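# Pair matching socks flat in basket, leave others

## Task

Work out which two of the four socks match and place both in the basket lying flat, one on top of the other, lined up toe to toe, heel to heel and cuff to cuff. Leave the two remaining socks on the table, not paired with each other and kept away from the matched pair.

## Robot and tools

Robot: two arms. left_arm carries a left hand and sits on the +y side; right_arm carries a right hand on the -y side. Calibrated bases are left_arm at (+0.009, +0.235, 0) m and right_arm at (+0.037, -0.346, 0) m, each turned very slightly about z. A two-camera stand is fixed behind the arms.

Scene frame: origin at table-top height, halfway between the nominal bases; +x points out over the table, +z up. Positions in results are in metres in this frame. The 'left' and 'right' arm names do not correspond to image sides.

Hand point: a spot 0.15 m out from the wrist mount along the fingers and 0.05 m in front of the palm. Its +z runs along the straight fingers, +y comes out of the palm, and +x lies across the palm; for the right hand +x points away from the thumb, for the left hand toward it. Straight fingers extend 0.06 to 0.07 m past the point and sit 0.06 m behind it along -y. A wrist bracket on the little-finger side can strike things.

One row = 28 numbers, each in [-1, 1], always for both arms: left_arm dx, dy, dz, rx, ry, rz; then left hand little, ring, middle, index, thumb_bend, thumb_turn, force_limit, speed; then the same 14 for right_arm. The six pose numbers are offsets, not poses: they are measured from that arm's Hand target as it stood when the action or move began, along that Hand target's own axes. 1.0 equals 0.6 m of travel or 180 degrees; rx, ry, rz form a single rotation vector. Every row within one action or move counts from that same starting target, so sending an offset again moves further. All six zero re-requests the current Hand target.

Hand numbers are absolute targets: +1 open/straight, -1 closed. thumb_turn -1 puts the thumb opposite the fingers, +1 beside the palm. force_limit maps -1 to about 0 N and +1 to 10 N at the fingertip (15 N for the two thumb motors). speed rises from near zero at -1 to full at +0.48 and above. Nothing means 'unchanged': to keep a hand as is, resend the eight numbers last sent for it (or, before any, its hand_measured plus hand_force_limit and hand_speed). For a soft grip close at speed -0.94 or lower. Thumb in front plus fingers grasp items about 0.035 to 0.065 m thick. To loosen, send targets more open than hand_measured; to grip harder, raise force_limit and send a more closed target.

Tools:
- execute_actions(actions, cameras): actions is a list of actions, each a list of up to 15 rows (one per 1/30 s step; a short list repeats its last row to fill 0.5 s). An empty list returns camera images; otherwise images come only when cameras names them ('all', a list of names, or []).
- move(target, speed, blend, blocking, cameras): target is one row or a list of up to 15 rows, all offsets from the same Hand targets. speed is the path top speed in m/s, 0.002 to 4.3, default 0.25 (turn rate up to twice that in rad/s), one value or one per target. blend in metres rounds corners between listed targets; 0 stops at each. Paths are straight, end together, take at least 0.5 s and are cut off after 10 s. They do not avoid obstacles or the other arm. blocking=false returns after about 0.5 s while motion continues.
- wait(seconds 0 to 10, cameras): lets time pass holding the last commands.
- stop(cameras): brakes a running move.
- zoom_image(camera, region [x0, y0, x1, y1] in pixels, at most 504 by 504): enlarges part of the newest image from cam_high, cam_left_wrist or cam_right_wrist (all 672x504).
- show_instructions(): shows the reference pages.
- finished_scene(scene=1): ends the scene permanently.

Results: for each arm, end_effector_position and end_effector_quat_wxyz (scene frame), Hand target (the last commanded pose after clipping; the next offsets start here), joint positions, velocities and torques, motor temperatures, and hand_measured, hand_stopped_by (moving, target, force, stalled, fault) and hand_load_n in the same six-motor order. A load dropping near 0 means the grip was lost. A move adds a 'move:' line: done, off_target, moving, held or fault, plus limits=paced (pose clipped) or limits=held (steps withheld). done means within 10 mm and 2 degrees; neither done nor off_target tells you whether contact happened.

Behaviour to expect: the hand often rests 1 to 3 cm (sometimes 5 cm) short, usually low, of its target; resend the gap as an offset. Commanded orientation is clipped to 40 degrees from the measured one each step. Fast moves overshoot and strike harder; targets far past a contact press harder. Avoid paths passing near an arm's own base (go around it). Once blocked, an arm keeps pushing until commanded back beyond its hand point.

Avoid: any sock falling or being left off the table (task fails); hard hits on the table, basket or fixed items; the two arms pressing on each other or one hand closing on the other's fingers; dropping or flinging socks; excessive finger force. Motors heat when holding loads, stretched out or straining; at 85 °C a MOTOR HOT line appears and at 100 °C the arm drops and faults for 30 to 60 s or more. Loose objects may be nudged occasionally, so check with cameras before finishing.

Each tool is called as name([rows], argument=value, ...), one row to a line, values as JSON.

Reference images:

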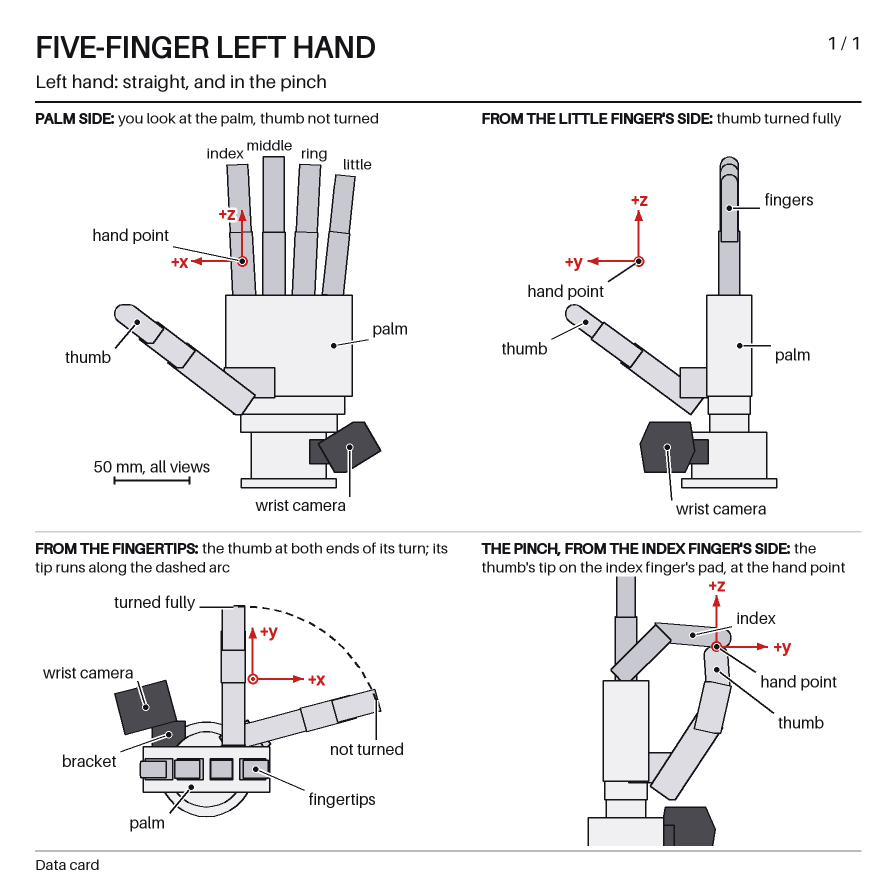

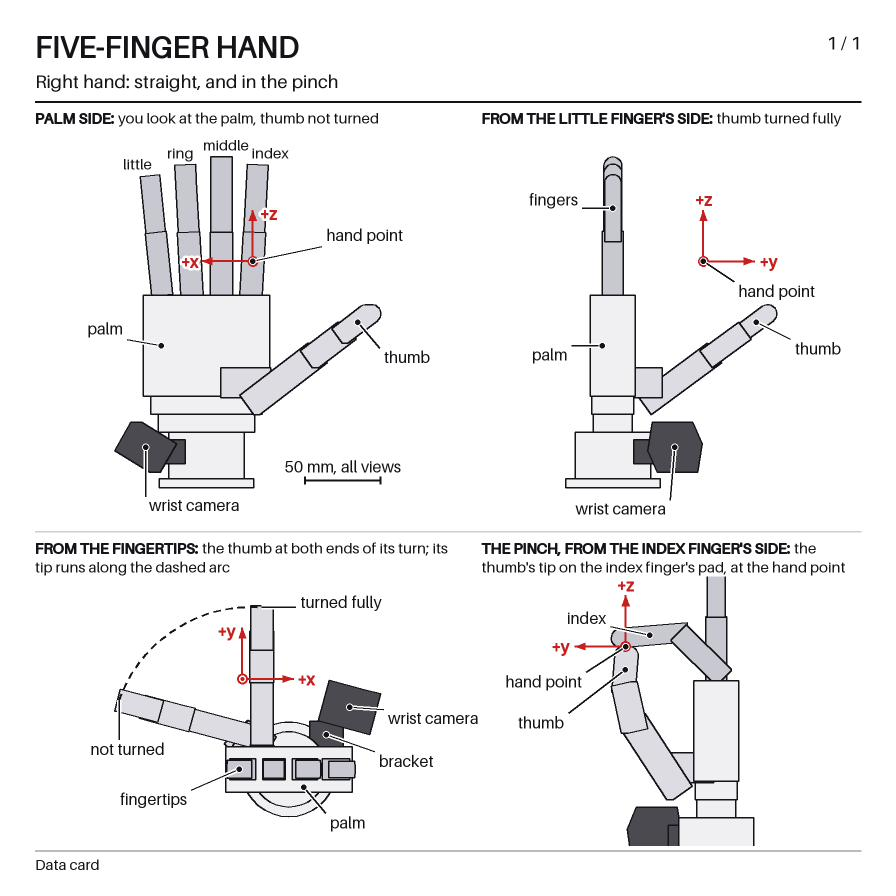

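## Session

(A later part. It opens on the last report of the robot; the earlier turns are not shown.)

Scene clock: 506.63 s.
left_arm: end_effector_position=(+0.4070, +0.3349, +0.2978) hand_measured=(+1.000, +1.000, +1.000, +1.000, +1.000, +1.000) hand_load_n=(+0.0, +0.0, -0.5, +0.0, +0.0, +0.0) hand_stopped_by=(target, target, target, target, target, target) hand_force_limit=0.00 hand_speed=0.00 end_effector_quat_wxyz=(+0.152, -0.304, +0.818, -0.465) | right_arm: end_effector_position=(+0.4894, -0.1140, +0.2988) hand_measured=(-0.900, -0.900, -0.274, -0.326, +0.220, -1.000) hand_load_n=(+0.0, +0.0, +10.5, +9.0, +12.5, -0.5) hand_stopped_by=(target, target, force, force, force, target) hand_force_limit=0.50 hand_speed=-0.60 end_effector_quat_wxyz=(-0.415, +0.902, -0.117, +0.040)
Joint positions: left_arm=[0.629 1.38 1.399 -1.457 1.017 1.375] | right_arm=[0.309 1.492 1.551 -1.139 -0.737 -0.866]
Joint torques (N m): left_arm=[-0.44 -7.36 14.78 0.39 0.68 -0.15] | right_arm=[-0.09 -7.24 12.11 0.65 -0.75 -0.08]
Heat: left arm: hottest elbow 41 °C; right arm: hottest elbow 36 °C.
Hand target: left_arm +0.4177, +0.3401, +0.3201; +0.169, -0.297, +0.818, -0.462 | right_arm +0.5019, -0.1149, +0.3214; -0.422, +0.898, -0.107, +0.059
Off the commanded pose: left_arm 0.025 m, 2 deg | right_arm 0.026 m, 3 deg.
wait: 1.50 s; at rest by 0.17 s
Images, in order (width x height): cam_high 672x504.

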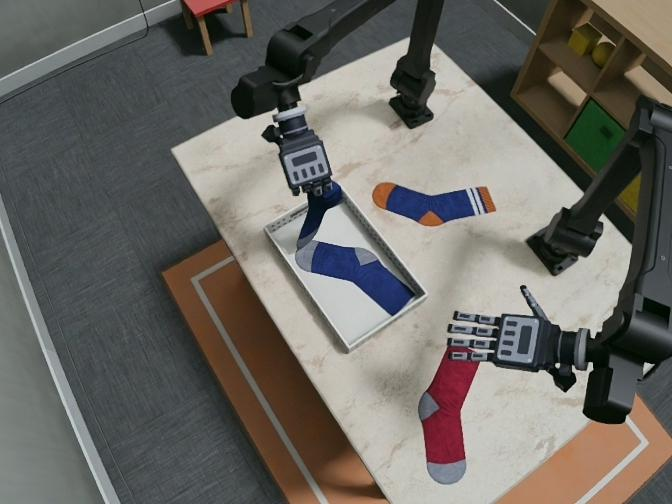

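move([
  [0,0,0,0,0,0,1,1,1,1,1,1,0,0,-0.0028,0.0252,0.036,0,0,0,-0.9,-0.9,-0.5,-0.5,0.0,-1,0.5,-0.6],
  [0,0,0,0,0,0,1,1,1,1,1,1,0,0,-0.0112,0.0372,0.0995,0,0,0,-0.9,-0.9,-0.5,-0.5,0.0,-1,0.5,-0.6],
  [0,0,0,0,0,0,1,1,1,1,1,1,0,0,-0.0202,0.0483,0.1642,0,0,0,-0.9,-0.9,-0.5,-0.5,0.0,-1,0.5,-0.6],
], speed=0.05, blend=[0.006,0.01,0])

wait(seconds=0.7, cameras=["cam_high", "cam_left_wrist"])

zoom_image(camera="cam_high", region=[270, 190, 366, 286])

Scene clock: 509.53 s.
left_arm: end_effector_position=(+0.4070, +0.3349, +0.2978) hand_measured=(+1.000, +1.000, +1.000, +1.000, +1.000, +1.000) hand_load_n=(+0.0, +0.0, +0.0, +0.0, +0.0, +0.0) hand_stopped_by=(target, target, target, target, target, target) hand_force_limit=0.00 hand_speed=0.00 end_effector_quat_wxyz=(+0.152, -0.304, +0.818, -0.465) | right_arm: end_effector_position=(+0.5017, -0.0625, +0.2353) hand_measured=(-0.900, -0.900, -0.274, -0.326, +0.220, -1.000) hand_load_n=(+0.0, +0.0, +10.5, +9.0, +12.5, -0.5) hand_stopped_by=(target, target, force, force, force, target) hand_force_limit=0.50 hand_speed=-0.60 end_effector_quat_wxyz=(-0.418, +0.900, -0.108, +0.054)
Joint positions: left_arm=[0.629 1.38 1.399 -1.457 1.017 1.375] | right_arm=[0.404 1.537 1.424 -0.869 -0.685 -0.766]
Joint torques (N m): left_arm=[-1.08 -6.95 14.82 0.39 0.68 -0.18] | right_arm=[1.26 -7.77 8.09 2.45 -0.44 0]
Heat: left arm: hottest elbow 41 °C; right arm: hottest elbow 36 °C.
Hand target: left_arm +0.4177, +0.3401, +0.3201; +0.169, -0.297, +0.818, -0.462 | right_arm +0.5054, -0.0565, +0.2362; -0.422, +0.898, -0.107, +0.059
Off the commanded pose: left_arm 0.025 m, 2 deg | right_arm 0.007 m, 1 deg.
move: off_target (left_arm)

Scene clock: 510.23 s.
left_arm: end_effector_position=(+0.4070, +0.3349, +0.2978) hand_measured=(+1.000, +1.000, +1.000, +1.000, +1.000, +1.000) hand_load_n=(+0.0, +0.0, +0.0, +0.0, +0.0, +0.0) hand_stopped_by=(target, target, target, target, target, target) hand_force_limit=0.00 hand_speed=0.00 end_effector_quat_wxyz=(+0.152, -0.304, +0.818, -0.465) | right_arm: end_effector_position=(+0.5017, -0.0625, +0.2353) hand_measured=(-0.900, -0.900, -0.274, -0.326, +0.220, -1.000) hand_load_n=(+0.0, +0.0, +10.5, +9.0, +13.0, -0.5) hand_stopped_by=(target, target, force, force, force, target) hand_force_limit=0.50 hand_speed=-0.60 end_effector_quat_wxyz=(-0.418, +0.900, -0.108, +0.054)
Joint positions: left_arm=[0.629 1.38 1.399 -1.457 1.017 1.375] | right_arm=[0.404 1.537 1.424 -0.869 -0.685 -0.766]
Joint torques (N m): left_arm=[-0.67 -7.41 14.9 0.44 0.68 -0.13] | right_arm=[1.85 -8.29 7.99 2.43 -0.45 0.1]
Heat: left arm: hottest elbow 41 °C; right arm: hottest elbow 36 °C.
Hand target: left_arm +0.4177, +0.3401, +0.3201; +0.169, -0.297, +0.818, -0.462 | right_arm +0.5054, -0.0565, +0.2362; -0.422, +0.898, -0.107, +0.059
Off the commanded pose: left_arm 0.025 m, 2 deg | right_arm 0.007 m, 1 deg.
wait: 0.70 s; at rest by 0.17 s
Images, in order (width x height): cam_high 672x504, cam_left_wrist 672x504.

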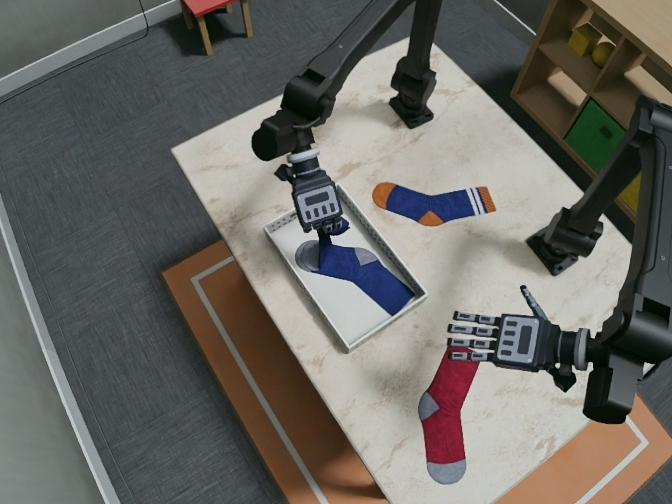

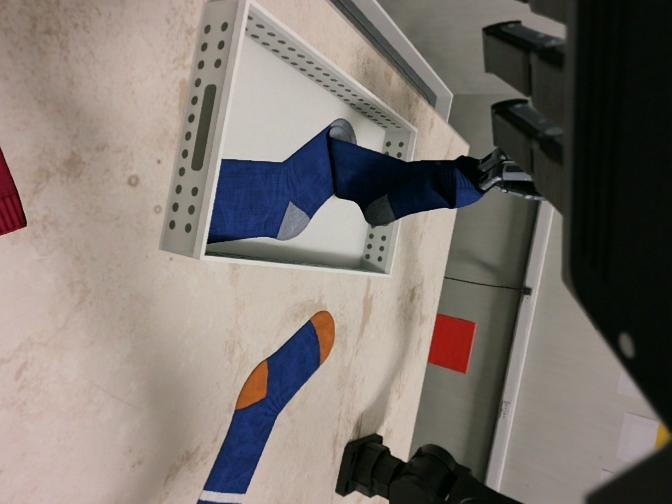

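Scaled by 5.250.

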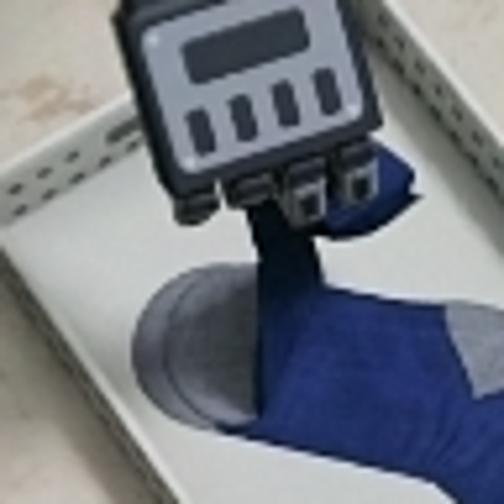

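move([
  [0,0,0,0,0,0,1,1,1,1,1,1,0,0,0.0121,-0.0263,-0.0853,0,0,0,-0.9,-0.9,-0.5,-0.5,0.0,-1,0.5,-0.6],
  [0,0,0,0,0,0,1,1,1,1,1,1,0,0,0.0183,-0.0517,-0.1665,0,0,0,-0.9,-0.9,-0.5,-0.5,0.0,-1,0.5,-0.6],
], speed=0.07, blend=[0.015,0])

wait(seconds=2, cameras=["cam_high"])

zoom_image(camera="cam_high", region=[270, 170, 350, 266])

Scene clock: 512.90 s.
left_arm: end_effector_position=(+0.4070, +0.3349, +0.2978) hand_measured=(+1.000, +1.000, +1.000, +1.000, +1.000, +1.000) hand_load_n=(+0.0, -0.5, +0.0, +0.0, +0.0, +0.0) hand_stopped_by=(target, target, target, target, target, target) hand_force_limit=0.00 hand_speed=0.00 end_effector_quat_wxyz=(+0.152, -0.304, +0.818, -0.465) | right_arm: end_effector_position=(+0.4920, -0.1125, +0.2920) hand_measured=(-0.900, -0.900, -0.274, -0.326, +0.220, -1.000) hand_load_n=(+0.0, +0.0, +10.5, +9.0, +12.5, -0.5) hand_stopped_by=(target, target, force, force, force, target) hand_force_limit=0.50 hand_speed=-0.60 end_effector_quat_wxyz=(-0.411, +0.903, -0.121, +0.031)
Joint positions: left_arm=[0.629 1.38 1.399 -1.457 1.017 1.375] | right_arm=[0.311 1.511 1.556 -1.144 -0.736 -0.864]
Joint torques (N m): left_arm=[-0.79 -7.06 14.76 0.53 0.67 -0.18] | right_arm=[0.09 -9.35 11.85 0.72 -0.78 -0.09]
Heat: left arm: hottest elbow 41 °C; right arm: hottest elbow 37 °C.
Hand target: left_arm +0.4177, +0.3401, +0.3201; +0.169, -0.297, +0.818, -0.462 | right_arm +0.5008, -0.1143, +0.3238; -0.422, +0.898, -0.107, +0.059
Off the commanded pose: left_arm 0.025 m, 2 deg | right_arm 0.033 m, 4 deg.
move: off_target (left_arm, right_arm)

Scene clock: 514.90 s.
left_arm: end_effector_position=(+0.4070, +0.3349, +0.2978) hand_measured=(+1.000, +1.000, +1.000, +1.000, +1.000, +1.000) hand_load_n=(+0.0, +0.0, +0.0, +0.0, +0.0, -0.5) hand_stopped_by=(target, target, target, target, target, target) hand_force_limit=0.00 hand_speed=0.00 end_effector_quat_wxyz=(+0.152, -0.304, +0.818, -0.465) | right_arm: end_effector_position=(+0.4920, -0.1125, +0.2920) hand_measured=(-0.900, -0.900, -0.274, -0.326, +0.220, -1.000) hand_load_n=(+0.0, +0.5, +11.0, +9.0, +12.5, -0.5) hand_stopped_by=(target, target, force, force, force, target) hand_force_limit=0.50 hand_speed=-0.60 end_effector_quat_wxyz=(-0.411, +0.903, -0.121, +0.031)
Joint positions: left_arm=[0.629 1.38 1.399 -1.457 1.017 1.375] | right_arm=[0.311 1.511 1.556 -1.144 -0.736 -0.864]
Joint torques (N m): left_arm=[-0.38 -7.3 14.87 0.42 0.68 -0.17] | right_arm=[-0.15 -9.17 11.85 0.55 -0.78 -0.12]
Heat: left arm: hottest elbow 41 °C; right arm: hottest elbow 37 °C.
Hand target: left_arm +0.4177, +0.3401, +0.3201; +0.169, -0.297, +0.818, -0.462 | right_arm +0.5008, -0.1143, +0.3238; -0.422, +0.898, -0.107, +0.059
Off the commanded pose: left_arm 0.025 m, 2 deg | right_arm 0.033 m, 4 deg.
wait: 2.00 s; at rest by 0.17 s
Images, in order (width x height): cam_high 672x504.

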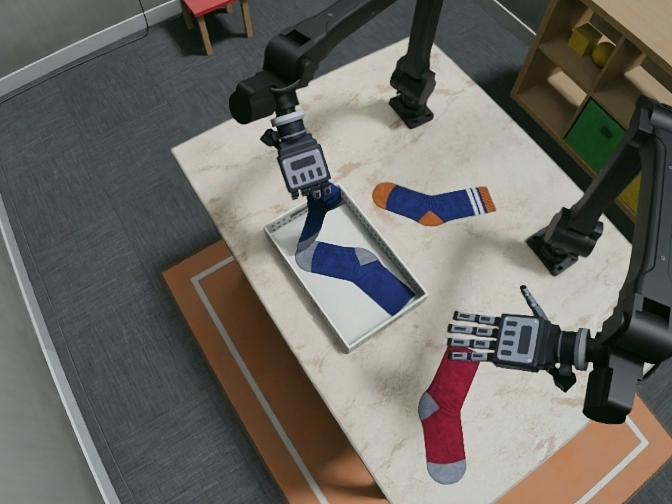

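Scaled by 5.250.

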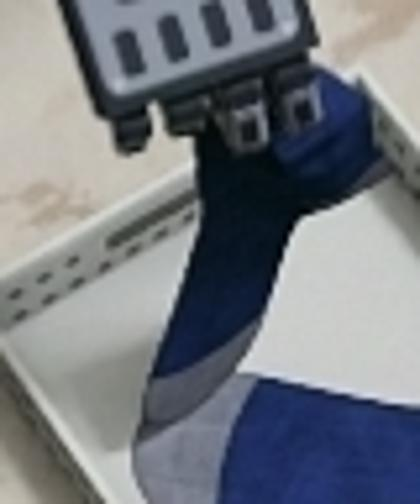

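move([
  [0,0,0,0,0,0,1,1,1,1,1,1,0,0,0.0092,0.0413,0.1055,0,0,0,-0.9,-0.9,-0.5,-0.5,0.0,-1,0.5,-0.6],
  [0,0,0,0,0,0,1,1,1,1,1,1,0,0,0.0222,0.0512,0.1718,0,0,0,-0.9,-0.9,-0.5,-0.5,0.0,-1,0.5,-0.6],
], speed=0.05, blend=[0.01,0])

wait(seconds=0.7, cameras=["cam_high", "cam_left_wrist"])

zoom_image(camera="cam_high", region=[270, 190, 366, 286])

Scene clock: 517.97 s.
left_arm: end_effector_position=(+0.4070, +0.3349, +0.2978) hand_measured=(+1.000, +1.000, +1.000, +1.000, +1.000, +1.000) hand_load_n=(+0.0, -0.5, +0.0, +0.0, +0.0, +0.0) hand_stopped_by=(target, target, target, target, target, target) hand_force_limit=0.00 hand_speed=0.00 end_effector_quat_wxyz=(+0.152, -0.304, +0.818, -0.465) | right_arm: end_effector_position=(+0.5261, -0.0661, +0.2336) hand_measured=(-0.900, -0.900, -0.274, -0.326, +0.220, -1.000) hand_load_n=(+0.0, +0.0, +10.5, +9.0, +12.5, -0.5) hand_stopped_by=(target, target, force, force, force, target) hand_force_limit=0.50 hand_speed=-0.60 end_effector_quat_wxyz=(-0.418, +0.900, -0.109, +0.054)
Joint positions: left_arm=[0.629 1.38 1.399 -1.457 1.017 1.375] | right_arm=[0.382 1.597 1.491 -0.892 -0.697 -0.79]
Joint torques (N m): left_arm=[-0.91 -6.53 14.87 0.58 0.69 -0.16] | right_arm=[1.14 -9.23 8.01 2.44 -0.46 0.06]
Heat: left arm: hottest elbow 41 °C; right arm: hottest elbow 37 °C.
Hand target: left_arm +0.4177, +0.3401, +0.3201; +0.169, -0.297, +0.818, -0.462 | right_arm +0.5296, -0.0597, +0.2347; -0.422, +0.898, -0.107, +0.059
Off the commanded pose: left_arm 0.025 m, 2 deg | right_arm 0.007 m, 1 deg.
move: off_target (left_arm)

Scene clock: 518.67 s.
left_arm: end_effector_position=(+0.4070, +0.3349, +0.2978) hand_measured=(+1.000, +1.000, +1.000, +1.000, +1.000, +1.000) hand_load_n=(+0.0, +0.0, +0.0, +0.0, +0.0, +0.0) hand_stopped_by=(target, target, target, target, target, target) hand_force_limit=0.00 hand_speed=0.00 end_effector_quat_wxyz=(+0.152, -0.304, +0.818, -0.465) | right_arm: end_effector_position=(+0.5261, -0.0661, +0.2336) hand_measured=(-0.900, -0.900, -0.274, -0.326, +0.220, -1.000) hand_load_n=(+0.0, +0.0, +10.5, +9.0, +12.5, -0.5) hand_stopped_by=(target, target, force, force, force, target) hand_force_limit=0.50 hand_speed=-0.60 end_effector_quat_wxyz=(-0.418, +0.900, -0.109, +0.054)
Joint positions: left_arm=[0.629 1.38 1.399 -1.457 1.017 1.375] | right_arm=[0.382 1.597 1.491 -0.892 -0.697 -0.79]
Joint torques (N m): left_arm=[-0.32 -7 14.91 0.43 0.66 -0.16] | right_arm=[1.49 -8.76 8.13 2.54 -0.47 0.06]
Heat: left arm: hottest elbow 41 °C; right arm: hottest elbow 37 °C.
Hand target: left_arm +0.4177, +0.3401, +0.3201; +0.169, -0.297, +0.818, -0.462 | right_arm +0.5296, -0.0597, +0.2347; -0.422, +0.898, -0.107, +0.059
Off the commanded pose: left_arm 0.025 m, 2 deg | right_arm 0.007 m, 1 deg.
wait: 0.70 s; at rest by 0.17 s
Images, in order (width x height): cam_high 672x504, cam_left_wrist 672x504.

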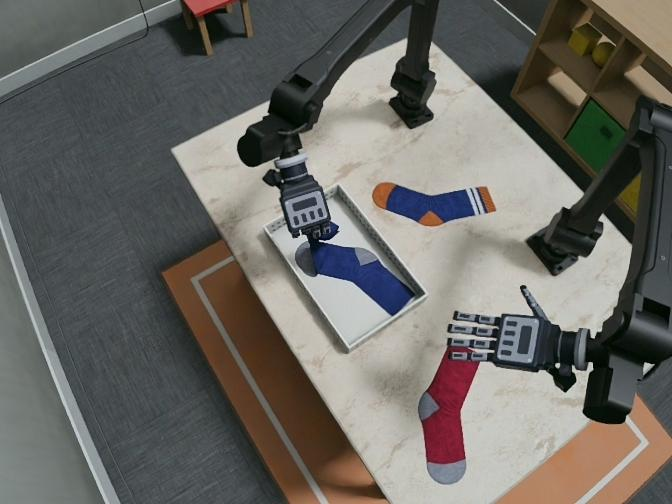

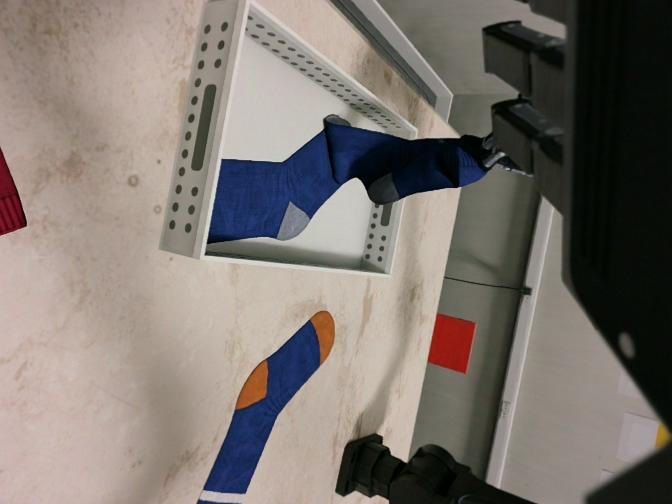

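Scaled by 5.250.

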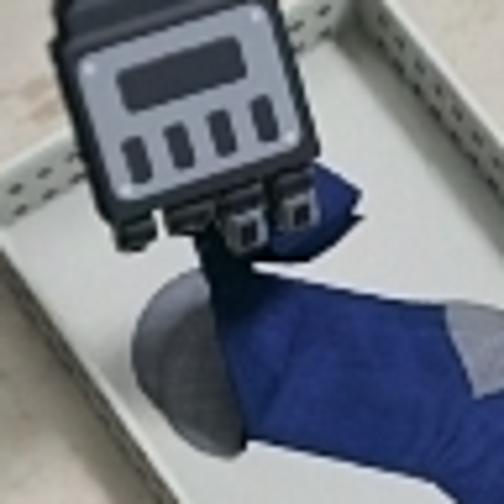

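move([
  [0,0,0,0,0,0,1,1,1,1,1,1,0,0,0.0016,-0.0268,-0.0847,0,0,0,-0.9,-0.9,-0.5,-0.5,0.0,-1,0.5,-0.6],
  [0,0,0,0,0,0,1,1,1,1,1,1,0,0,-0.011,-0.055,-0.1737,0,0.0272,0.0229,-0.9,-0.9,-0.5,-0.5,0.0,-1,0.5,-0.6],
], speed=0.07, blend=[0.015,0])

wait(seconds=2, cameras=["cam_high"])

zoom_image(camera="cam_high", region=[270, 170, 350, 266])

Scene clock: 521.30 s.
left_arm: end_effector_position=(+0.4070, +0.3349, +0.2978) hand_measured=(+1.000, +1.000, +1.000, +1.000, +1.000, +1.000) hand_load_n=(+0.0, +0.0, +0.0, +0.0, +0.0, +0.0) hand_stopped_by=(target, target, target, target, target, target) hand_force_limit=0.00 hand_speed=0.00 end_effector_quat_wxyz=(+0.152, -0.304, +0.818, -0.465) | right_arm: end_effector_position=(+0.4992, -0.1134, +0.2953) hand_measured=(-0.900, -0.900, -0.274, -0.326, +0.220, -1.000) hand_load_n=(+0.0, +0.0, +11.0, +9.5, +12.5, -0.5) hand_stopped_by=(target, target, force, force, force, target) hand_force_limit=0.50 hand_speed=-0.60 end_effector_quat_wxyz=(-0.410, +0.896, -0.158, +0.060)
Joint positions: left_arm=[0.629 1.38 1.399 -1.457 1.017 1.375] | right_arm=[0.312 1.478 1.521 -1.054 -0.684 -0.761]
Joint torques (N m): left_arm=[-0.56 -7.3 14.89 0.47 0.68 -0.2] | right_arm=[0.32 -8.59 11.97 0.72 -0.45 0.12]
Heat: left arm: hottest elbow 41 °C; right arm: hottest elbow 37 °C.
Hand target: left_arm +0.4177, +0.3401, +0.3201; +0.169, -0.297, +0.818, -0.462 | right_arm +0.5075, -0.1154, +0.3264; -0.419, +0.891, -0.157, +0.082
Off the commanded pose: left_arm 0.025 m, 2 deg | right_arm 0.032 m, 3 deg.
move: off_target (left_arm, right_arm)

Scene clock: 523.30 s.
left_arm: end_effector_position=(+0.4070, +0.3349, +0.2978) hand_measured=(+1.000, +1.000, +1.000, +1.000, +1.000, +1.000) hand_load_n=(+0.0, +0.0, +0.0, +0.0, +0.0, +0.0) hand_stopped_by=(target, target, target, target, target, target) hand_force_limit=0.00 hand_speed=0.00 end_effector_quat_wxyz=(+0.152, -0.304, +0.818, -0.465) | right_arm: end_effector_position=(+0.4991, -0.1134, +0.2953) hand_measured=(-0.900, -0.900, -0.274, -0.326, +0.220, -1.000) hand_load_n=(+0.5, +0.0, +10.5, +9.0, +12.5, +0.0) hand_stopped_by=(target, target, force, force, force, target) hand_force_limit=0.50 hand_speed=-0.60 end_effector_quat_wxyz=(-0.410, +0.896, -0.158, +0.060)
Joint positions: left_arm=[0.629 1.38 1.399 -1.457 1.017 1.375] | right_arm=[0.312 1.478 1.521 -1.054 -0.684 -0.76]
Joint torques (N m): left_arm=[-0.56 -7.3 14.89 0.44 0.69 -0.17] | right_arm=[0.32 -8.59 11.99 0.68 -0.48 0.11]
Heat: left arm: hottest elbow 41 °C; right arm: hottest elbow 37 °C.
Hand target: left_arm +0.4177, +0.3401, +0.3201; +0.169, -0.297, +0.818, -0.462 | right_arm +0.5075, -0.1154, +0.3264; -0.419, +0.890, -0.157, +0.082
Off the commanded pose: left_arm 0.025 m, 2 deg | right_arm 0.032 m, 3 deg.
wait: 2.00 s; at rest by 0.17 s
Images, in order (width x height): cam_high 672x504.

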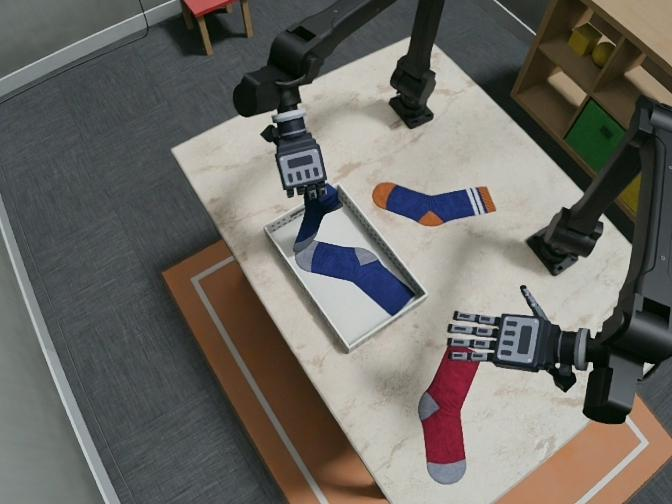

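Scaled by 5.250.

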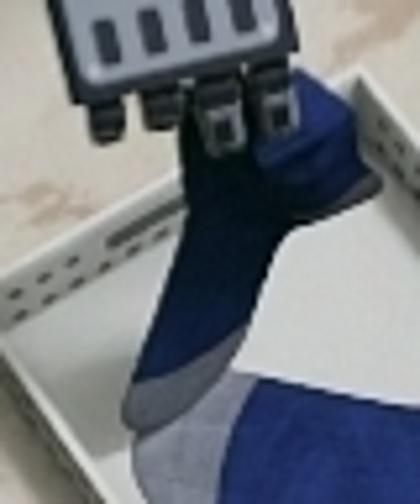

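move(target=[0,0,0,0,0,0,1,1,1,1,1,1,0,0,-0.0205,0,-0.0067,0,0,0,-0.9,-0.9,-0.5,-0.5,0.0,-1,0.5,-0.6], speed=0.04)

wait(seconds=1.5, cameras=["cam_high"])

zoom_image(camera="cam_high", region=[270, 170, 350, 266])

Scene clock: 524.47 s.
left_arm: end_effector_position=(+0.4070, +0.3349, +0.2978) hand_measured=(+1.000, +1.000, +1.000, +1.000, +1.000, +1.000) hand_load_n=(+0.0, +0.0, +0.0, +0.0, +0.0, -0.5) hand_stopped_by=(target, target, target, target, target, target) hand_force_limit=0.00 hand_speed=0.00 end_effector_quat_wxyz=(+0.152, -0.304, +0.818, -0.465) | right_arm: end_effector_position=(+0.4947, -0.1150, +0.3079) hand_measured=(-0.900, -0.900, -0.274, -0.326, +0.220, -1.000) hand_load_n=(+0.0, +0.0, +10.5, +9.0, +13.0, -0.5) hand_stopped_by=(target, target, force, force, force, target) hand_force_limit=0.50 hand_speed=-0.60 end_effector_quat_wxyz=(-0.413, +0.894, -0.158, +0.070)
Joint positions: left_arm=[0.629 1.38 1.399 -1.457 1.017 1.375] | right_arm=[0.312 1.451 1.521 -1.054 -0.679 -0.751]
Joint torques (N m): left_arm=[-0.67 -6.71 14.78 0.4 0.68 -0.16] | right_arm=[0.97 -7.94 10.32 0.87 -0.47 0.07]
Heat: left arm: hottest elbow 41 °C; right arm: hottest elbow 37 °C.
Hand target: left_arm +0.4177, +0.3401, +0.3201; +0.169, -0.297, +0.818, -0.462 | right_arm +0.4948, -0.1140, +0.3288; -0.419, +0.890, -0.157, +0.082
Off the commanded pose: left_arm 0.025 m, 2 deg | right_arm 0.021 m, 2 deg.
move: off_target (left_arm, right_arm)

Scene clock: 525.97 s.
left_arm: end_effector_position=(+0.4070, +0.3349, +0.2978) hand_measured=(+1.000, +1.000, +1.000, +1.000, +1.000, +1.000) hand_load_n=(+0.0, -0.5, +0.0, +0.0, +0.0, +0.0) hand_stopped_by=(target, target, target, target, target, target) hand_force_limit=0.00 hand_speed=0.00 end_effector_quat_wxyz=(+0.152, -0.304, +0.818, -0.465) | right_arm: end_effector_position=(+0.4947, -0.1150, +0.3079) hand_measured=(-0.900, -0.900, -0.274, -0.326, +0.220, -1.000) hand_load_n=(+0.0, +0.0, +10.5, +9.0, +12.5, +0.0) hand_stopped_by=(target, target, force, force, force, target) hand_force_limit=0.50 hand_speed=-0.60 end_effector_quat_wxyz=(-0.413, +0.894, -0.158, +0.070)
Joint positions: left_arm=[0.629 1.38 1.399 -1.457 1.017 1.375] | right_arm=[0.312 1.451 1.521 -1.054 -0.679 -0.75]
Joint torques (N m): left_arm=[-0.38 -6.71 14.78 0.43 0.66 -0.19] | right_arm=[0.67 -8.29 10.28 0.9 -0.47 0.09]
Heat: left arm: hottest elbow 41 °C; right arm: hottest elbow 37 °C.
Hand target: left_arm +0.4177, +0.3401, +0.3201; +0.169, -0.297, +0.818, -0.462 | right_arm +0.4948, -0.1140, +0.3288; -0.419, +0.890, -0.157, +0.082
Off the commanded pose: left_arm 0.025 m, 2 deg | right_arm 0.021 m, 2 deg.
wait: 1.50 s; at rest by 0.17 s
Images, in order (width x height): cam_high 672x504.

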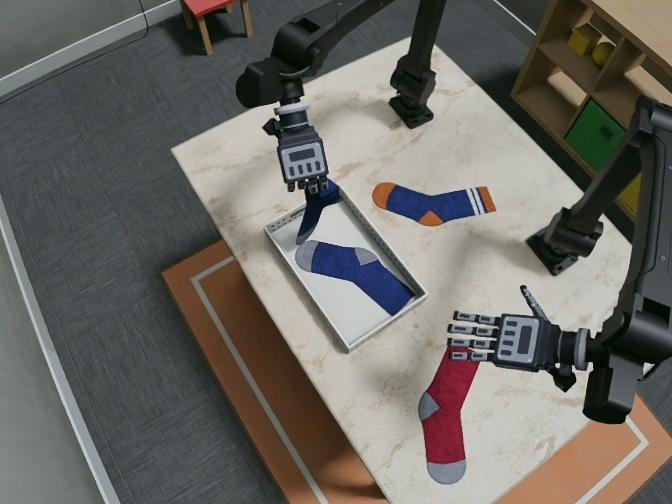

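Scaled by 5.250.

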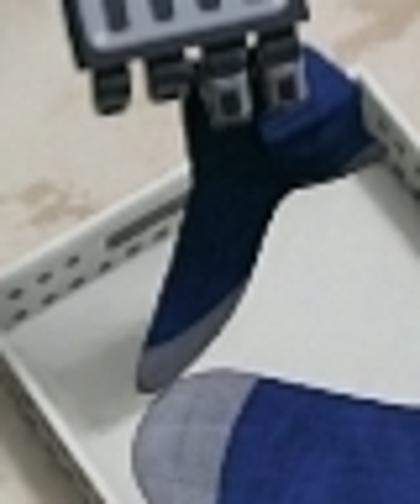

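move([
  [0,0,0,0,0,0,1,1,1,1,1,1,0,0,-0.0036,0.0353,0.0488,0,0,0,-0.9,-0.9,-0.5,-0.5,0.0,-1,0.5,-0.6],
  [0,0,0,0,0,0,1,1,1,1,1,1,0,0,0.0023,0.0456,0.1065,0,0,0,-0.9,-0.9,-0.5,-0.5,0.0,-1,0.5,-0.6],
  [0,0,0,0,0,0,1,1,1,1,1,1,0,0,0.0052,0.0534,0.1723,0,0,0,-0.9,-0.9,-0.5,-0.5,0.0,-1,0.5,-0.6],
], speed=0.05, blend=[0.006,0.01,0])

wait(seconds=0.7, cameras=["cam_high", "cam_left_wrist"])

zoom_image(camera="cam_high", region=[270, 190, 366, 286])

Scene clock: 528.93 s.
left_arm: end_effector_position=(+0.4070, +0.3349, +0.2978) hand_measured=(+1.000, +1.000, +1.000, +1.000, +1.000, +1.000) hand_load_n=(+0.0, +0.0, +0.0, -0.5, +0.0, +0.0) hand_stopped_by=(target, target, target, target, target, target) hand_force_limit=0.00 hand_speed=0.00 end_effector_quat_wxyz=(+0.152, -0.304, +0.818, -0.465) | right_arm: end_effector_position=(+0.5159, -0.0663, +0.2367) hand_measured=(-0.900, -0.900, -0.274, -0.326, +0.220, -1.000) hand_load_n=(+0.0, +0.5, +10.5, +9.0, +12.5, -0.5) hand_stopped_by=(target, target, force, force, force, target) hand_force_limit=0.50 hand_speed=-0.60 end_effector_quat_wxyz=(-0.414, +0.893, -0.159, +0.076)
Joint positions: left_arm=[0.629 1.38 1.399 -1.457 1.017 1.375] | right_arm=[0.397 1.529 1.412 -0.802 -0.623 -0.659]
Joint torques (N m): left_arm=[-0.32 -6.89 14.82 0.44 0.67 -0.16] | right_arm=[1.9 -8.64 8.16 2.52 -0.39 0.11]
Heat: left arm: hottest elbow 41 °C; right arm: hottest elbow 37 °C.
Hand target: left_arm +0.4177, +0.3401, +0.3201; +0.169, -0.297, +0.818, -0.462 | right_arm +0.5197, -0.0599, +0.2386; -0.419, +0.890, -0.157, +0.082
Off the commanded pose: left_arm 0.025 m, 2 deg | right_arm 0.008 m, 1 deg.
move: off_target (left_arm)

Scene clock: 529.63 s.
left_arm: end_effector_position=(+0.4070, +0.3349, +0.2978) hand_measured=(+1.000, +1.000, +1.000, +1.000, +1.000, +1.000) hand_load_n=(+0.0, +0.0, +0.0, +0.0, +0.0, +0.0) hand_stopped_by=(target, target, target, target, target, target) hand_force_limit=0.00 hand_speed=0.00 end_effector_quat_wxyz=(+0.152, -0.304, +0.818, -0.465) | right_arm: end_effector_position=(+0.5159, -0.0663, +0.2367) hand_measured=(-0.900, -0.900, -0.274, -0.326, +0.220, -1.000) hand_load_n=(+0.0, +0.0, +11.0, +9.0, +13.0, -0.5) hand_stopped_by=(target, target, force, force, force, target) hand_force_limit=0.50 hand_speed=-0.60 end_effector_quat_wxyz=(-0.414, +0.893, -0.159, +0.076)
Joint positions: left_arm=[0.629 1.38 1.399 -1.457 1.017 1.375] | right_arm=[0.397 1.529 1.412 -0.802 -0.623 -0.659]
Joint torques (N m): left_arm=[-0.32 -6.83 14.72 0.35 0.68 -0.19] | right_arm=[1.79 -8.29 8.16 2.5 -0.35 0.11]
Heat: left arm: hottest elbow 41 °C; right arm: hottest elbow 37 °C.
Hand target: left_arm +0.4177, +0.3401, +0.3201; +0.169, -0.297, +0.818, -0.462 | right_arm +0.5197, -0.0599, +0.2386; -0.419, +0.890, -0.157, +0.082
Off the commanded pose: left_arm 0.025 m, 2 deg | right_arm 0.008 m, 1 deg.
wait: 0.70 s; at rest by 0.17 s
Images, in order (width x height): cam_high 672x504, cam_left_wrist 672x504.

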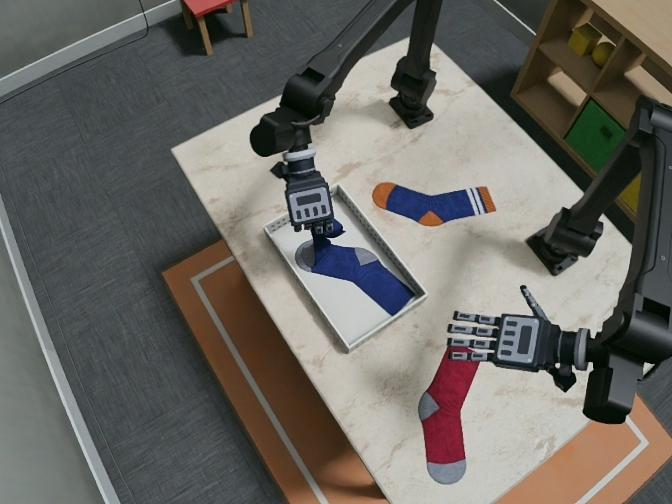

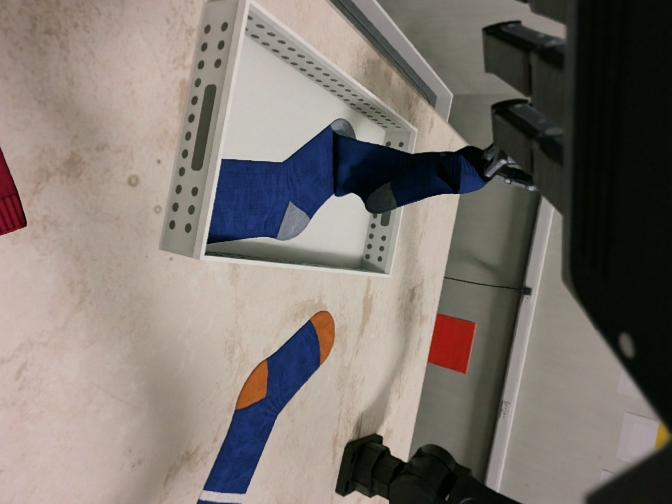

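Scaled by 5.250.

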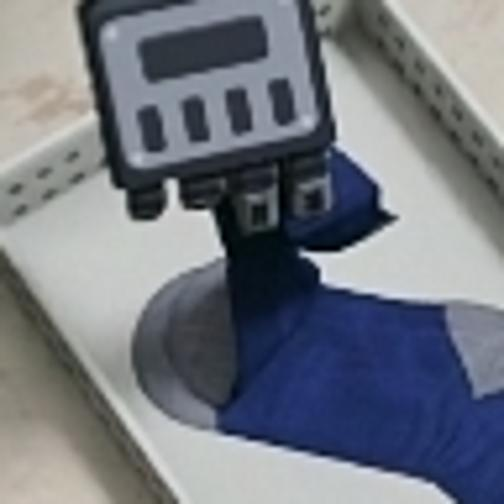

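move([
  [0,0,0,0,0,0,1,1,1,1,1,1,0,0,0.0066,-0.031,-0.0878,0,0,0,-0.9,-0.9,-0.5,-0.5,0.0,-1,0.5,-0.6],
  [0,0,0,0,0,0,1,1,1,1,1,1,0,0,-0.0016,-0.0598,-0.176,0,0,0,-0.9,-0.9,-0.5,-0.5,0.0,-1,0.5,-0.6],
], speed=0.07, blend=[0.015,0])

wait(seconds=1.8, cameras=["cam_high"])

zoom_image(camera="cam_high", region=[270, 170, 350, 266])

Scene clock: 532.10 s.
left_arm: end_effector_position=(+0.4070, +0.3349, +0.2978) hand_measured=(+1.000, +1.000, +1.000, +1.000, +1.000, +1.000) hand_load_n=(+0.0, +0.0, +0.0, +0.0, +0.0, +0.0) hand_stopped_by=(target, target, target, target, target, target) hand_force_limit=0.00 hand_speed=0.00 end_effector_quat_wxyz=(+0.152, -0.304, +0.818, -0.465) | right_arm: end_effector_position=(+0.4883, -0.1121, +0.3015) hand_measured=(-0.900, -0.900, -0.274, -0.326, +0.220, -1.000) hand_load_n=(+0.0, +0.5, +10.5, +9.0, +13.0, -0.5) hand_stopped_by=(target, target, force, force, force, target) hand_force_limit=0.50 hand_speed=-0.60 end_effector_quat_wxyz=(-0.407, +0.896, -0.170, +0.056)
Joint positions: left_arm=[0.629 1.38 1.399 -1.457 1.017 1.375] | right_arm=[0.321 1.454 1.512 -1.066 -0.672 -0.728]
Joint torques (N m): left_arm=[-0.62 -6.89 14.89 0.51 0.67 -0.18] | right_arm=[0.21 -9.23 12.08 0.73 -0.7 -0.1]
Heat: left arm: hottest elbow 41 °C; right arm: hottest elbow 37 °C.
Hand target: left_arm +0.4177, +0.3401, +0.3201; +0.169, -0.297, +0.818, -0.462 | right_arm +0.4970, -0.1141, +0.3332; -0.419, +0.890, -0.157, +0.082
Off the commanded pose: left_arm 0.025 m, 2 deg | right_arm 0.033 m, 4 deg.
move: off_target (left_arm, right_arm)

Scene clock: 533.90 s.
left_arm: end_effector_position=(+0.4070, +0.3349, +0.2978) hand_measured=(+1.000, +1.000, +1.000, +1.000, +1.000, +1.000) hand_load_n=(+0.0, +0.0, +0.0, +0.0, +0.0, -0.5) hand_stopped_by=(target, target, target, target, target, target) hand_force_limit=0.00 hand_speed=0.00 end_effector_quat_wxyz=(+0.152, -0.304, +0.818, -0.465) | right_arm: end_effector_position=(+0.4883, -0.1121, +0.3015) hand_measured=(-0.900, -0.900, -0.274, -0.326, +0.220, -1.000) hand_load_n=(+0.0, +0.0, +10.5, +9.0, +12.5, -0.5) hand_stopped_by=(target, target, force, force, force, target) hand_force_limit=0.50 hand_speed=-0.60 end_effector_quat_wxyz=(-0.407, +0.896, -0.170, +0.056)
Joint positions: left_arm=[0.629 1.38 1.399 -1.457 1.017 1.375] | right_arm=[0.321 1.454 1.512 -1.066 -0.672 -0.728]
Joint torques (N m): left_arm=[-0.79 -7.18 14.84 0.51 0.67 -0.18] | right_arm=[-0.32 -8.94 12.08 0.75 -0.73 -0.11]
Heat: left arm: hottest elbow 41 °C; right arm: hottest elbow 37 °C.
Hand target: left_arm +0.4177, +0.3401, +0.3201; +0.169, -0.297, +0.818, -0.462 | right_arm +0.4970, -0.1141, +0.3332; -0.419, +0.890, -0.157, +0.082
Off the commanded pose: left_arm 0.025 m, 2 deg | right_arm 0.033 m, 4 deg.
wait: 1.80 s; at rest by 0.17 s
Images, in order (width x height): cam_high 672x504.

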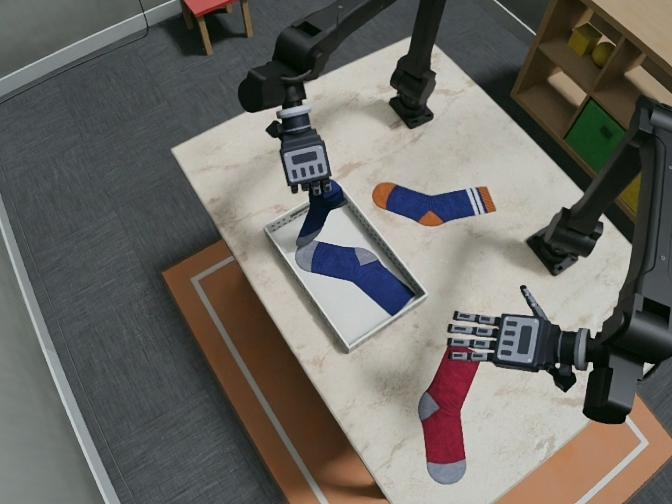

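Scaled by 5.250.

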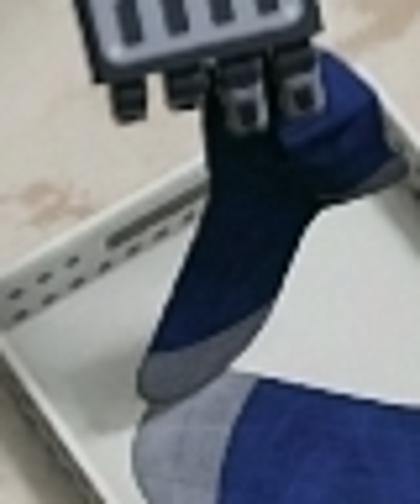

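move([
  [0,0,0,0,0,0,1,1,1,1,1,1,0,0,0.0095,0.0491,0.1152,0,0,0,-0.9,-0.9,-0.5,-0.5,0.0,-1,0.5,-0.6],
  [0,0,0,0,0,0,1,1,1,1,1,1,0,0,0.0308,0.0536,0.1824,0,0,0,-0.9,-0.9,-0.5,-0.5,0.0,-1,0.5,-0.6],
], speed=0.05, blend=[0.01,0])

wait(seconds=0.7, cameras=["cam_high", "cam_left_wrist"])

zoom_image(camera="cam_high", region=[270, 190, 366, 286])

Scene clock: 536.83 s.
left_arm: end_effector_position=(+0.4070, +0.3349, +0.2978) hand_measured=(+1.000, +1.000, +1.000, +1.000, +1.000, +1.000) hand_load_n=(+0.0, +0.0, +0.0, +0.0, +0.0, +0.0) hand_stopped_by=(target, target, target, target, target, target) hand_force_limit=0.00 hand_speed=0.00 end_effector_quat_wxyz=(+0.152, -0.304, +0.818, -0.465) | right_arm: end_effector_position=(+0.5315, -0.0689, +0.2317) hand_measured=(-0.900, -0.900, -0.274, -0.326, +0.220, -1.000) hand_load_n=(+0.0, +0.0, +10.5, +9.5, +13.0, -0.5) hand_stopped_by=(target, target, force, force, force, target) hand_force_limit=0.50 hand_speed=-0.60 end_effector_quat_wxyz=(-0.412, +0.894, -0.161, +0.072)
Joint positions: left_arm=[0.629 1.38 1.399 -1.457 1.017 1.375] | right_arm=[0.382 1.574 1.455 -0.819 -0.632 -0.673]
Joint torques (N m): left_arm=[-0.21 -7.24 14.8 0.51 0.68 -0.18] | right_arm=[1.55 -8.82 8.99 2.54 -0.42 0.14]
Heat: left arm: hottest elbow 41 °C; right arm: hottest elbow 37 °C.
Hand target: left_arm +0.4177, +0.3401, +0.3201; +0.169, -0.297, +0.818, -0.462 | right_arm +0.5380, -0.0610, +0.2391; -0.419, +0.890, -0.157, +0.082
Off the commanded pose: left_arm 0.025 m, 2 deg | right_arm 0.013 m, 2 deg.
move: off_target (left_arm, right_arm)

Scene clock: 537.53 s.
left_arm: end_effector_position=(+0.4070, +0.3349, +0.2978) hand_measured=(+1.000, +1.000, +1.000, +1.000, +1.000, +1.000) hand_load_n=(+0.0, +0.0, +0.0, +0.0, +0.0, +0.0) hand_stopped_by=(target, target, target, target, target, target) hand_force_limit=0.00 hand_speed=0.00 end_effector_quat_wxyz=(+0.152, -0.304, +0.818, -0.465) | right_arm: end_effector_position=(+0.5314, -0.0688, +0.2317) hand_measured=(-0.900, -0.900, -0.274, -0.326, +0.220, -1.000) hand_load_n=(+0.0, +0.0, +10.5, +9.5, +12.5, +0.0) hand_stopped_by=(target, target, force, force, force, target) hand_force_limit=0.50 hand_speed=-0.60 end_effector_quat_wxyz=(-0.412, +0.894, -0.162, +0.072)
Joint positions: left_arm=[0.629 1.38 1.399 -1.457 1.017 1.375] | right_arm=[0.382 1.574 1.455 -0.819 -0.632 -0.673]
Joint torques (N m): left_arm=[-0.15 -7.06 14.91 0.5 0.66 -0.13] | right_arm=[1.61 -9.05 8.98 2.59 -0.38 0.08]
Heat: left arm: hottest elbow 41 °C; right arm: hottest elbow 38 °C.
Hand target: left_arm +0.4177, +0.3401, +0.3201; +0.169, -0.297, +0.818, -0.462 | right_arm +0.5380, -0.0610, +0.2391; -0.419, +0.891, -0.157, +0.082
Off the commanded pose: left_arm 0.025 m, 2 deg | right_arm 0.013 m, 2 deg.
wait: 0.70 s; at rest by 0.17 s
Images, in order (width x height): cam_high 672x504, cam_left_wrist 672x504.

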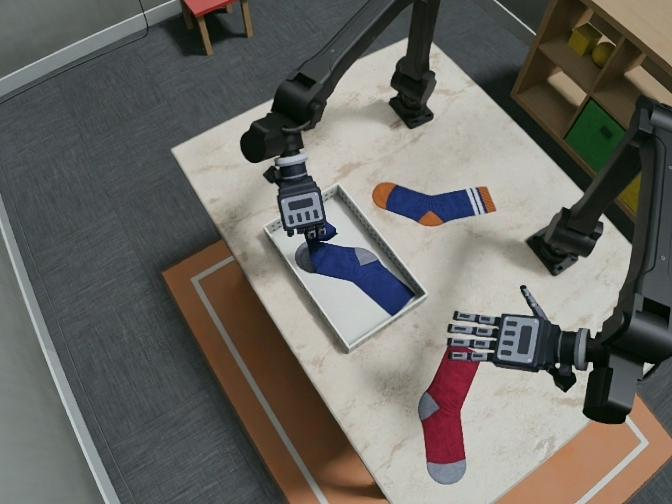

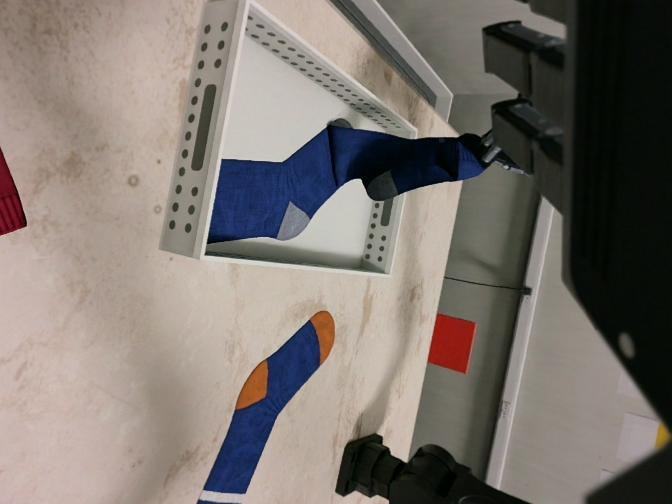

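Scaled by 5.250.

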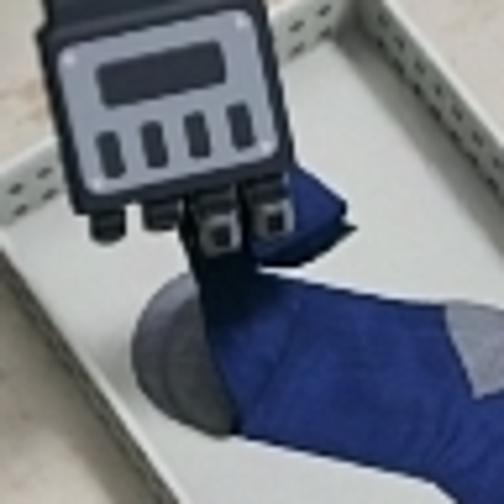

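zoom_image(camera="cam_high", region=[285, 232, 335, 282])

zoom_image(camera="cam_left_wrist", region=[200, 80, 420, 260])

Scaled by 10.080.

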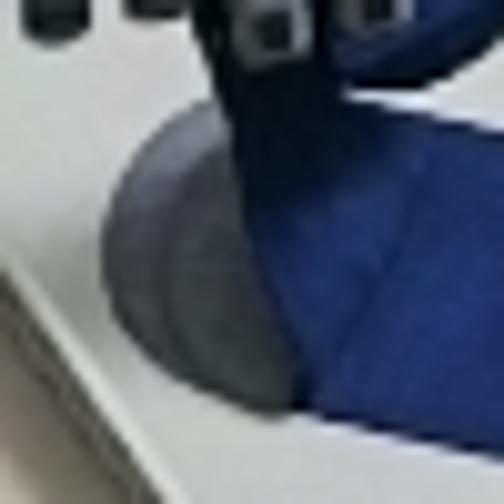

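Scaled by 2.291.

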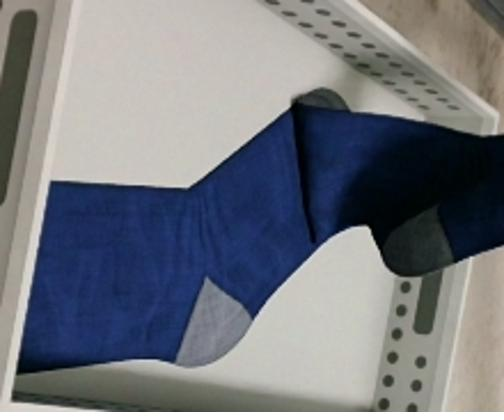

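move([
  [0,0,0,0,0,0,1,1,1,1,1,1,0,0,0.0026,-0.0255,-0.0942,0,0,0,-0.9,-0.9,-0.5,-0.5,0.0,-1,0.5,-0.6],
  [0,0,0,0,0,0,1,1,1,1,1,1,0,0,-0.0129,-0.0439,-0.2004,0,0,0,-0.9,-0.9,-0.5,-0.5,0.0,-1,0.5,-0.6],
], speed=0.07, blend=[0.015,0])

wait(seconds=1.8, cameras=["cam_high"])

zoom_image(camera="cam_high", region=[270, 170, 350, 266])

Scene clock: 540.73 s.
left_arm: end_effector_position=(+0.4070, +0.3349, +0.2978) hand_measured=(+1.000, +1.000, +1.000, +1.000, +1.000, +1.000) hand_load_n=(+0.0, -0.5, +0.0, +0.0, +0.0, +0.0) hand_stopped_by=(target, target, target, target, target, target) hand_force_limit=0.00 hand_speed=0.00 end_effector_quat_wxyz=(+0.152, -0.304, +0.818, -0.465) | right_arm: end_effector_position=(+0.4945, -0.1270, +0.3044) hand_measured=(-0.900, -0.900, -0.274, -0.326, +0.220, -1.000) hand_load_n=(+0.0, +0.0, +10.5, +9.0, +12.5, +0.0) hand_stopped_by=(target, target, force, force, force, target) hand_force_limit=0.50 hand_speed=-0.60 end_effector_quat_wxyz=(-0.408, +0.895, -0.171, +0.056)
Joint positions: left_arm=[0.629 1.38 1.399 -1.457 1.017 1.375] | right_arm=[0.286 1.465 1.532 -1.099 -0.691 -0.764]
Joint torques (N m): left_arm=[-0.62 -7.12 14.89 0.43 0.64 -0.16] | right_arm=[0.38 -8.76 12.08 0.68 -0.72 -0.12]
Heat: left arm: hottest elbow 41 °C; right arm: hottest elbow 38 °C.
Hand target: left_arm +0.4177, +0.3401, +0.3201; +0.169, -0.297, +0.818, -0.462 | right_arm +0.5028, -0.1291, +0.3359; -0.419, +0.890, -0.157, +0.082
Off the commanded pose: left_arm 0.025 m, 2 deg | right_arm 0.033 m, 4 deg.
move: off_target (left_arm, right_arm)

Scene clock: 542.53 s.
left_arm: end_effector_position=(+0.4070, +0.3349, +0.2978) hand_measured=(+1.000, +1.000, +1.000, +1.000, +1.000, +1.000) hand_load_n=(+0.0, +0.0, +0.0, +0.0, +0.0, +0.0) hand_stopped_by=(target, target, target, target, target, target) hand_force_limit=0.00 hand_speed=0.00 end_effector_quat_wxyz=(+0.152, -0.304, +0.818, -0.465) | right_arm: end_effector_position=(+0.4945, -0.1270, +0.3044) hand_measured=(-0.900, -0.900, -0.274, -0.326, +0.220, -1.000) hand_load_n=(+0.0, +0.0, +10.5, +9.0, +12.5, +0.0) hand_stopped_by=(target, target, force, force, force, target) hand_force_limit=0.50 hand_speed=-0.60 end_effector_quat_wxyz=(-0.408, +0.895, -0.170, +0.056)
Joint positions: left_arm=[0.629 1.38 1.399 -1.457 1.017 1.375] | right_arm=[0.286 1.465 1.532 -1.099 -0.691 -0.765]
Joint torques (N m): left_arm=[-0.26 -7.53 14.9 0.47 0.68 -0.17] | right_arm=[0.38 -8.76 12.03 0.69 -0.76 -0.13]
Heat: left arm: hottest elbow 41 °C; right arm: hottest elbow 38 °C.
Hand target: left_arm +0.4177, +0.3401, +0.3201; +0.169, -0.297, +0.818, -0.462 | right_arm +0.5028, -0.1291, +0.3359; -0.419, +0.890, -0.157, +0.082
Off the commanded pose: left_arm 0.025 m, 2 deg | right_arm 0.033 m, 4 deg.
wait: 1.80 s; at rest by 0.17 s
Images, in order (width x height): cam_high 672x504.

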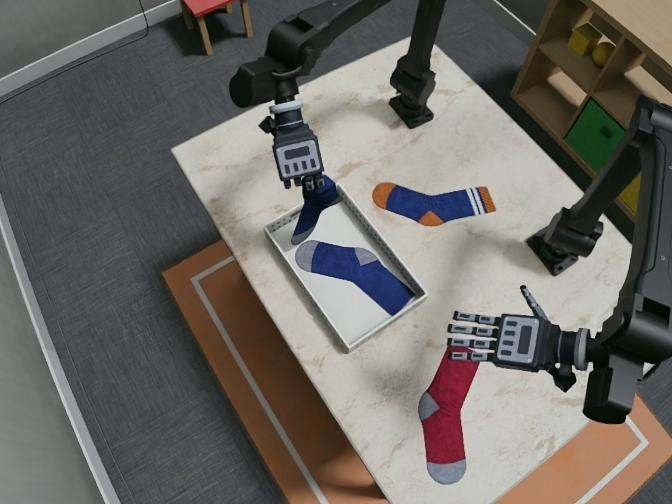

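Scaled by 5.250.

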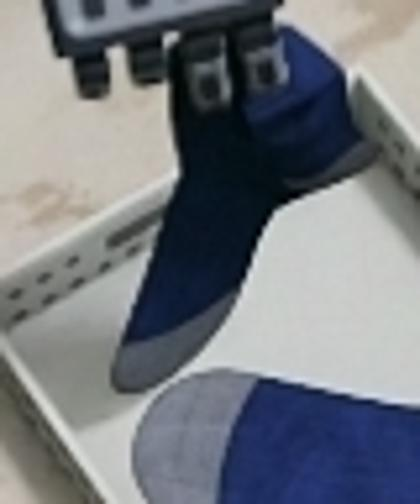

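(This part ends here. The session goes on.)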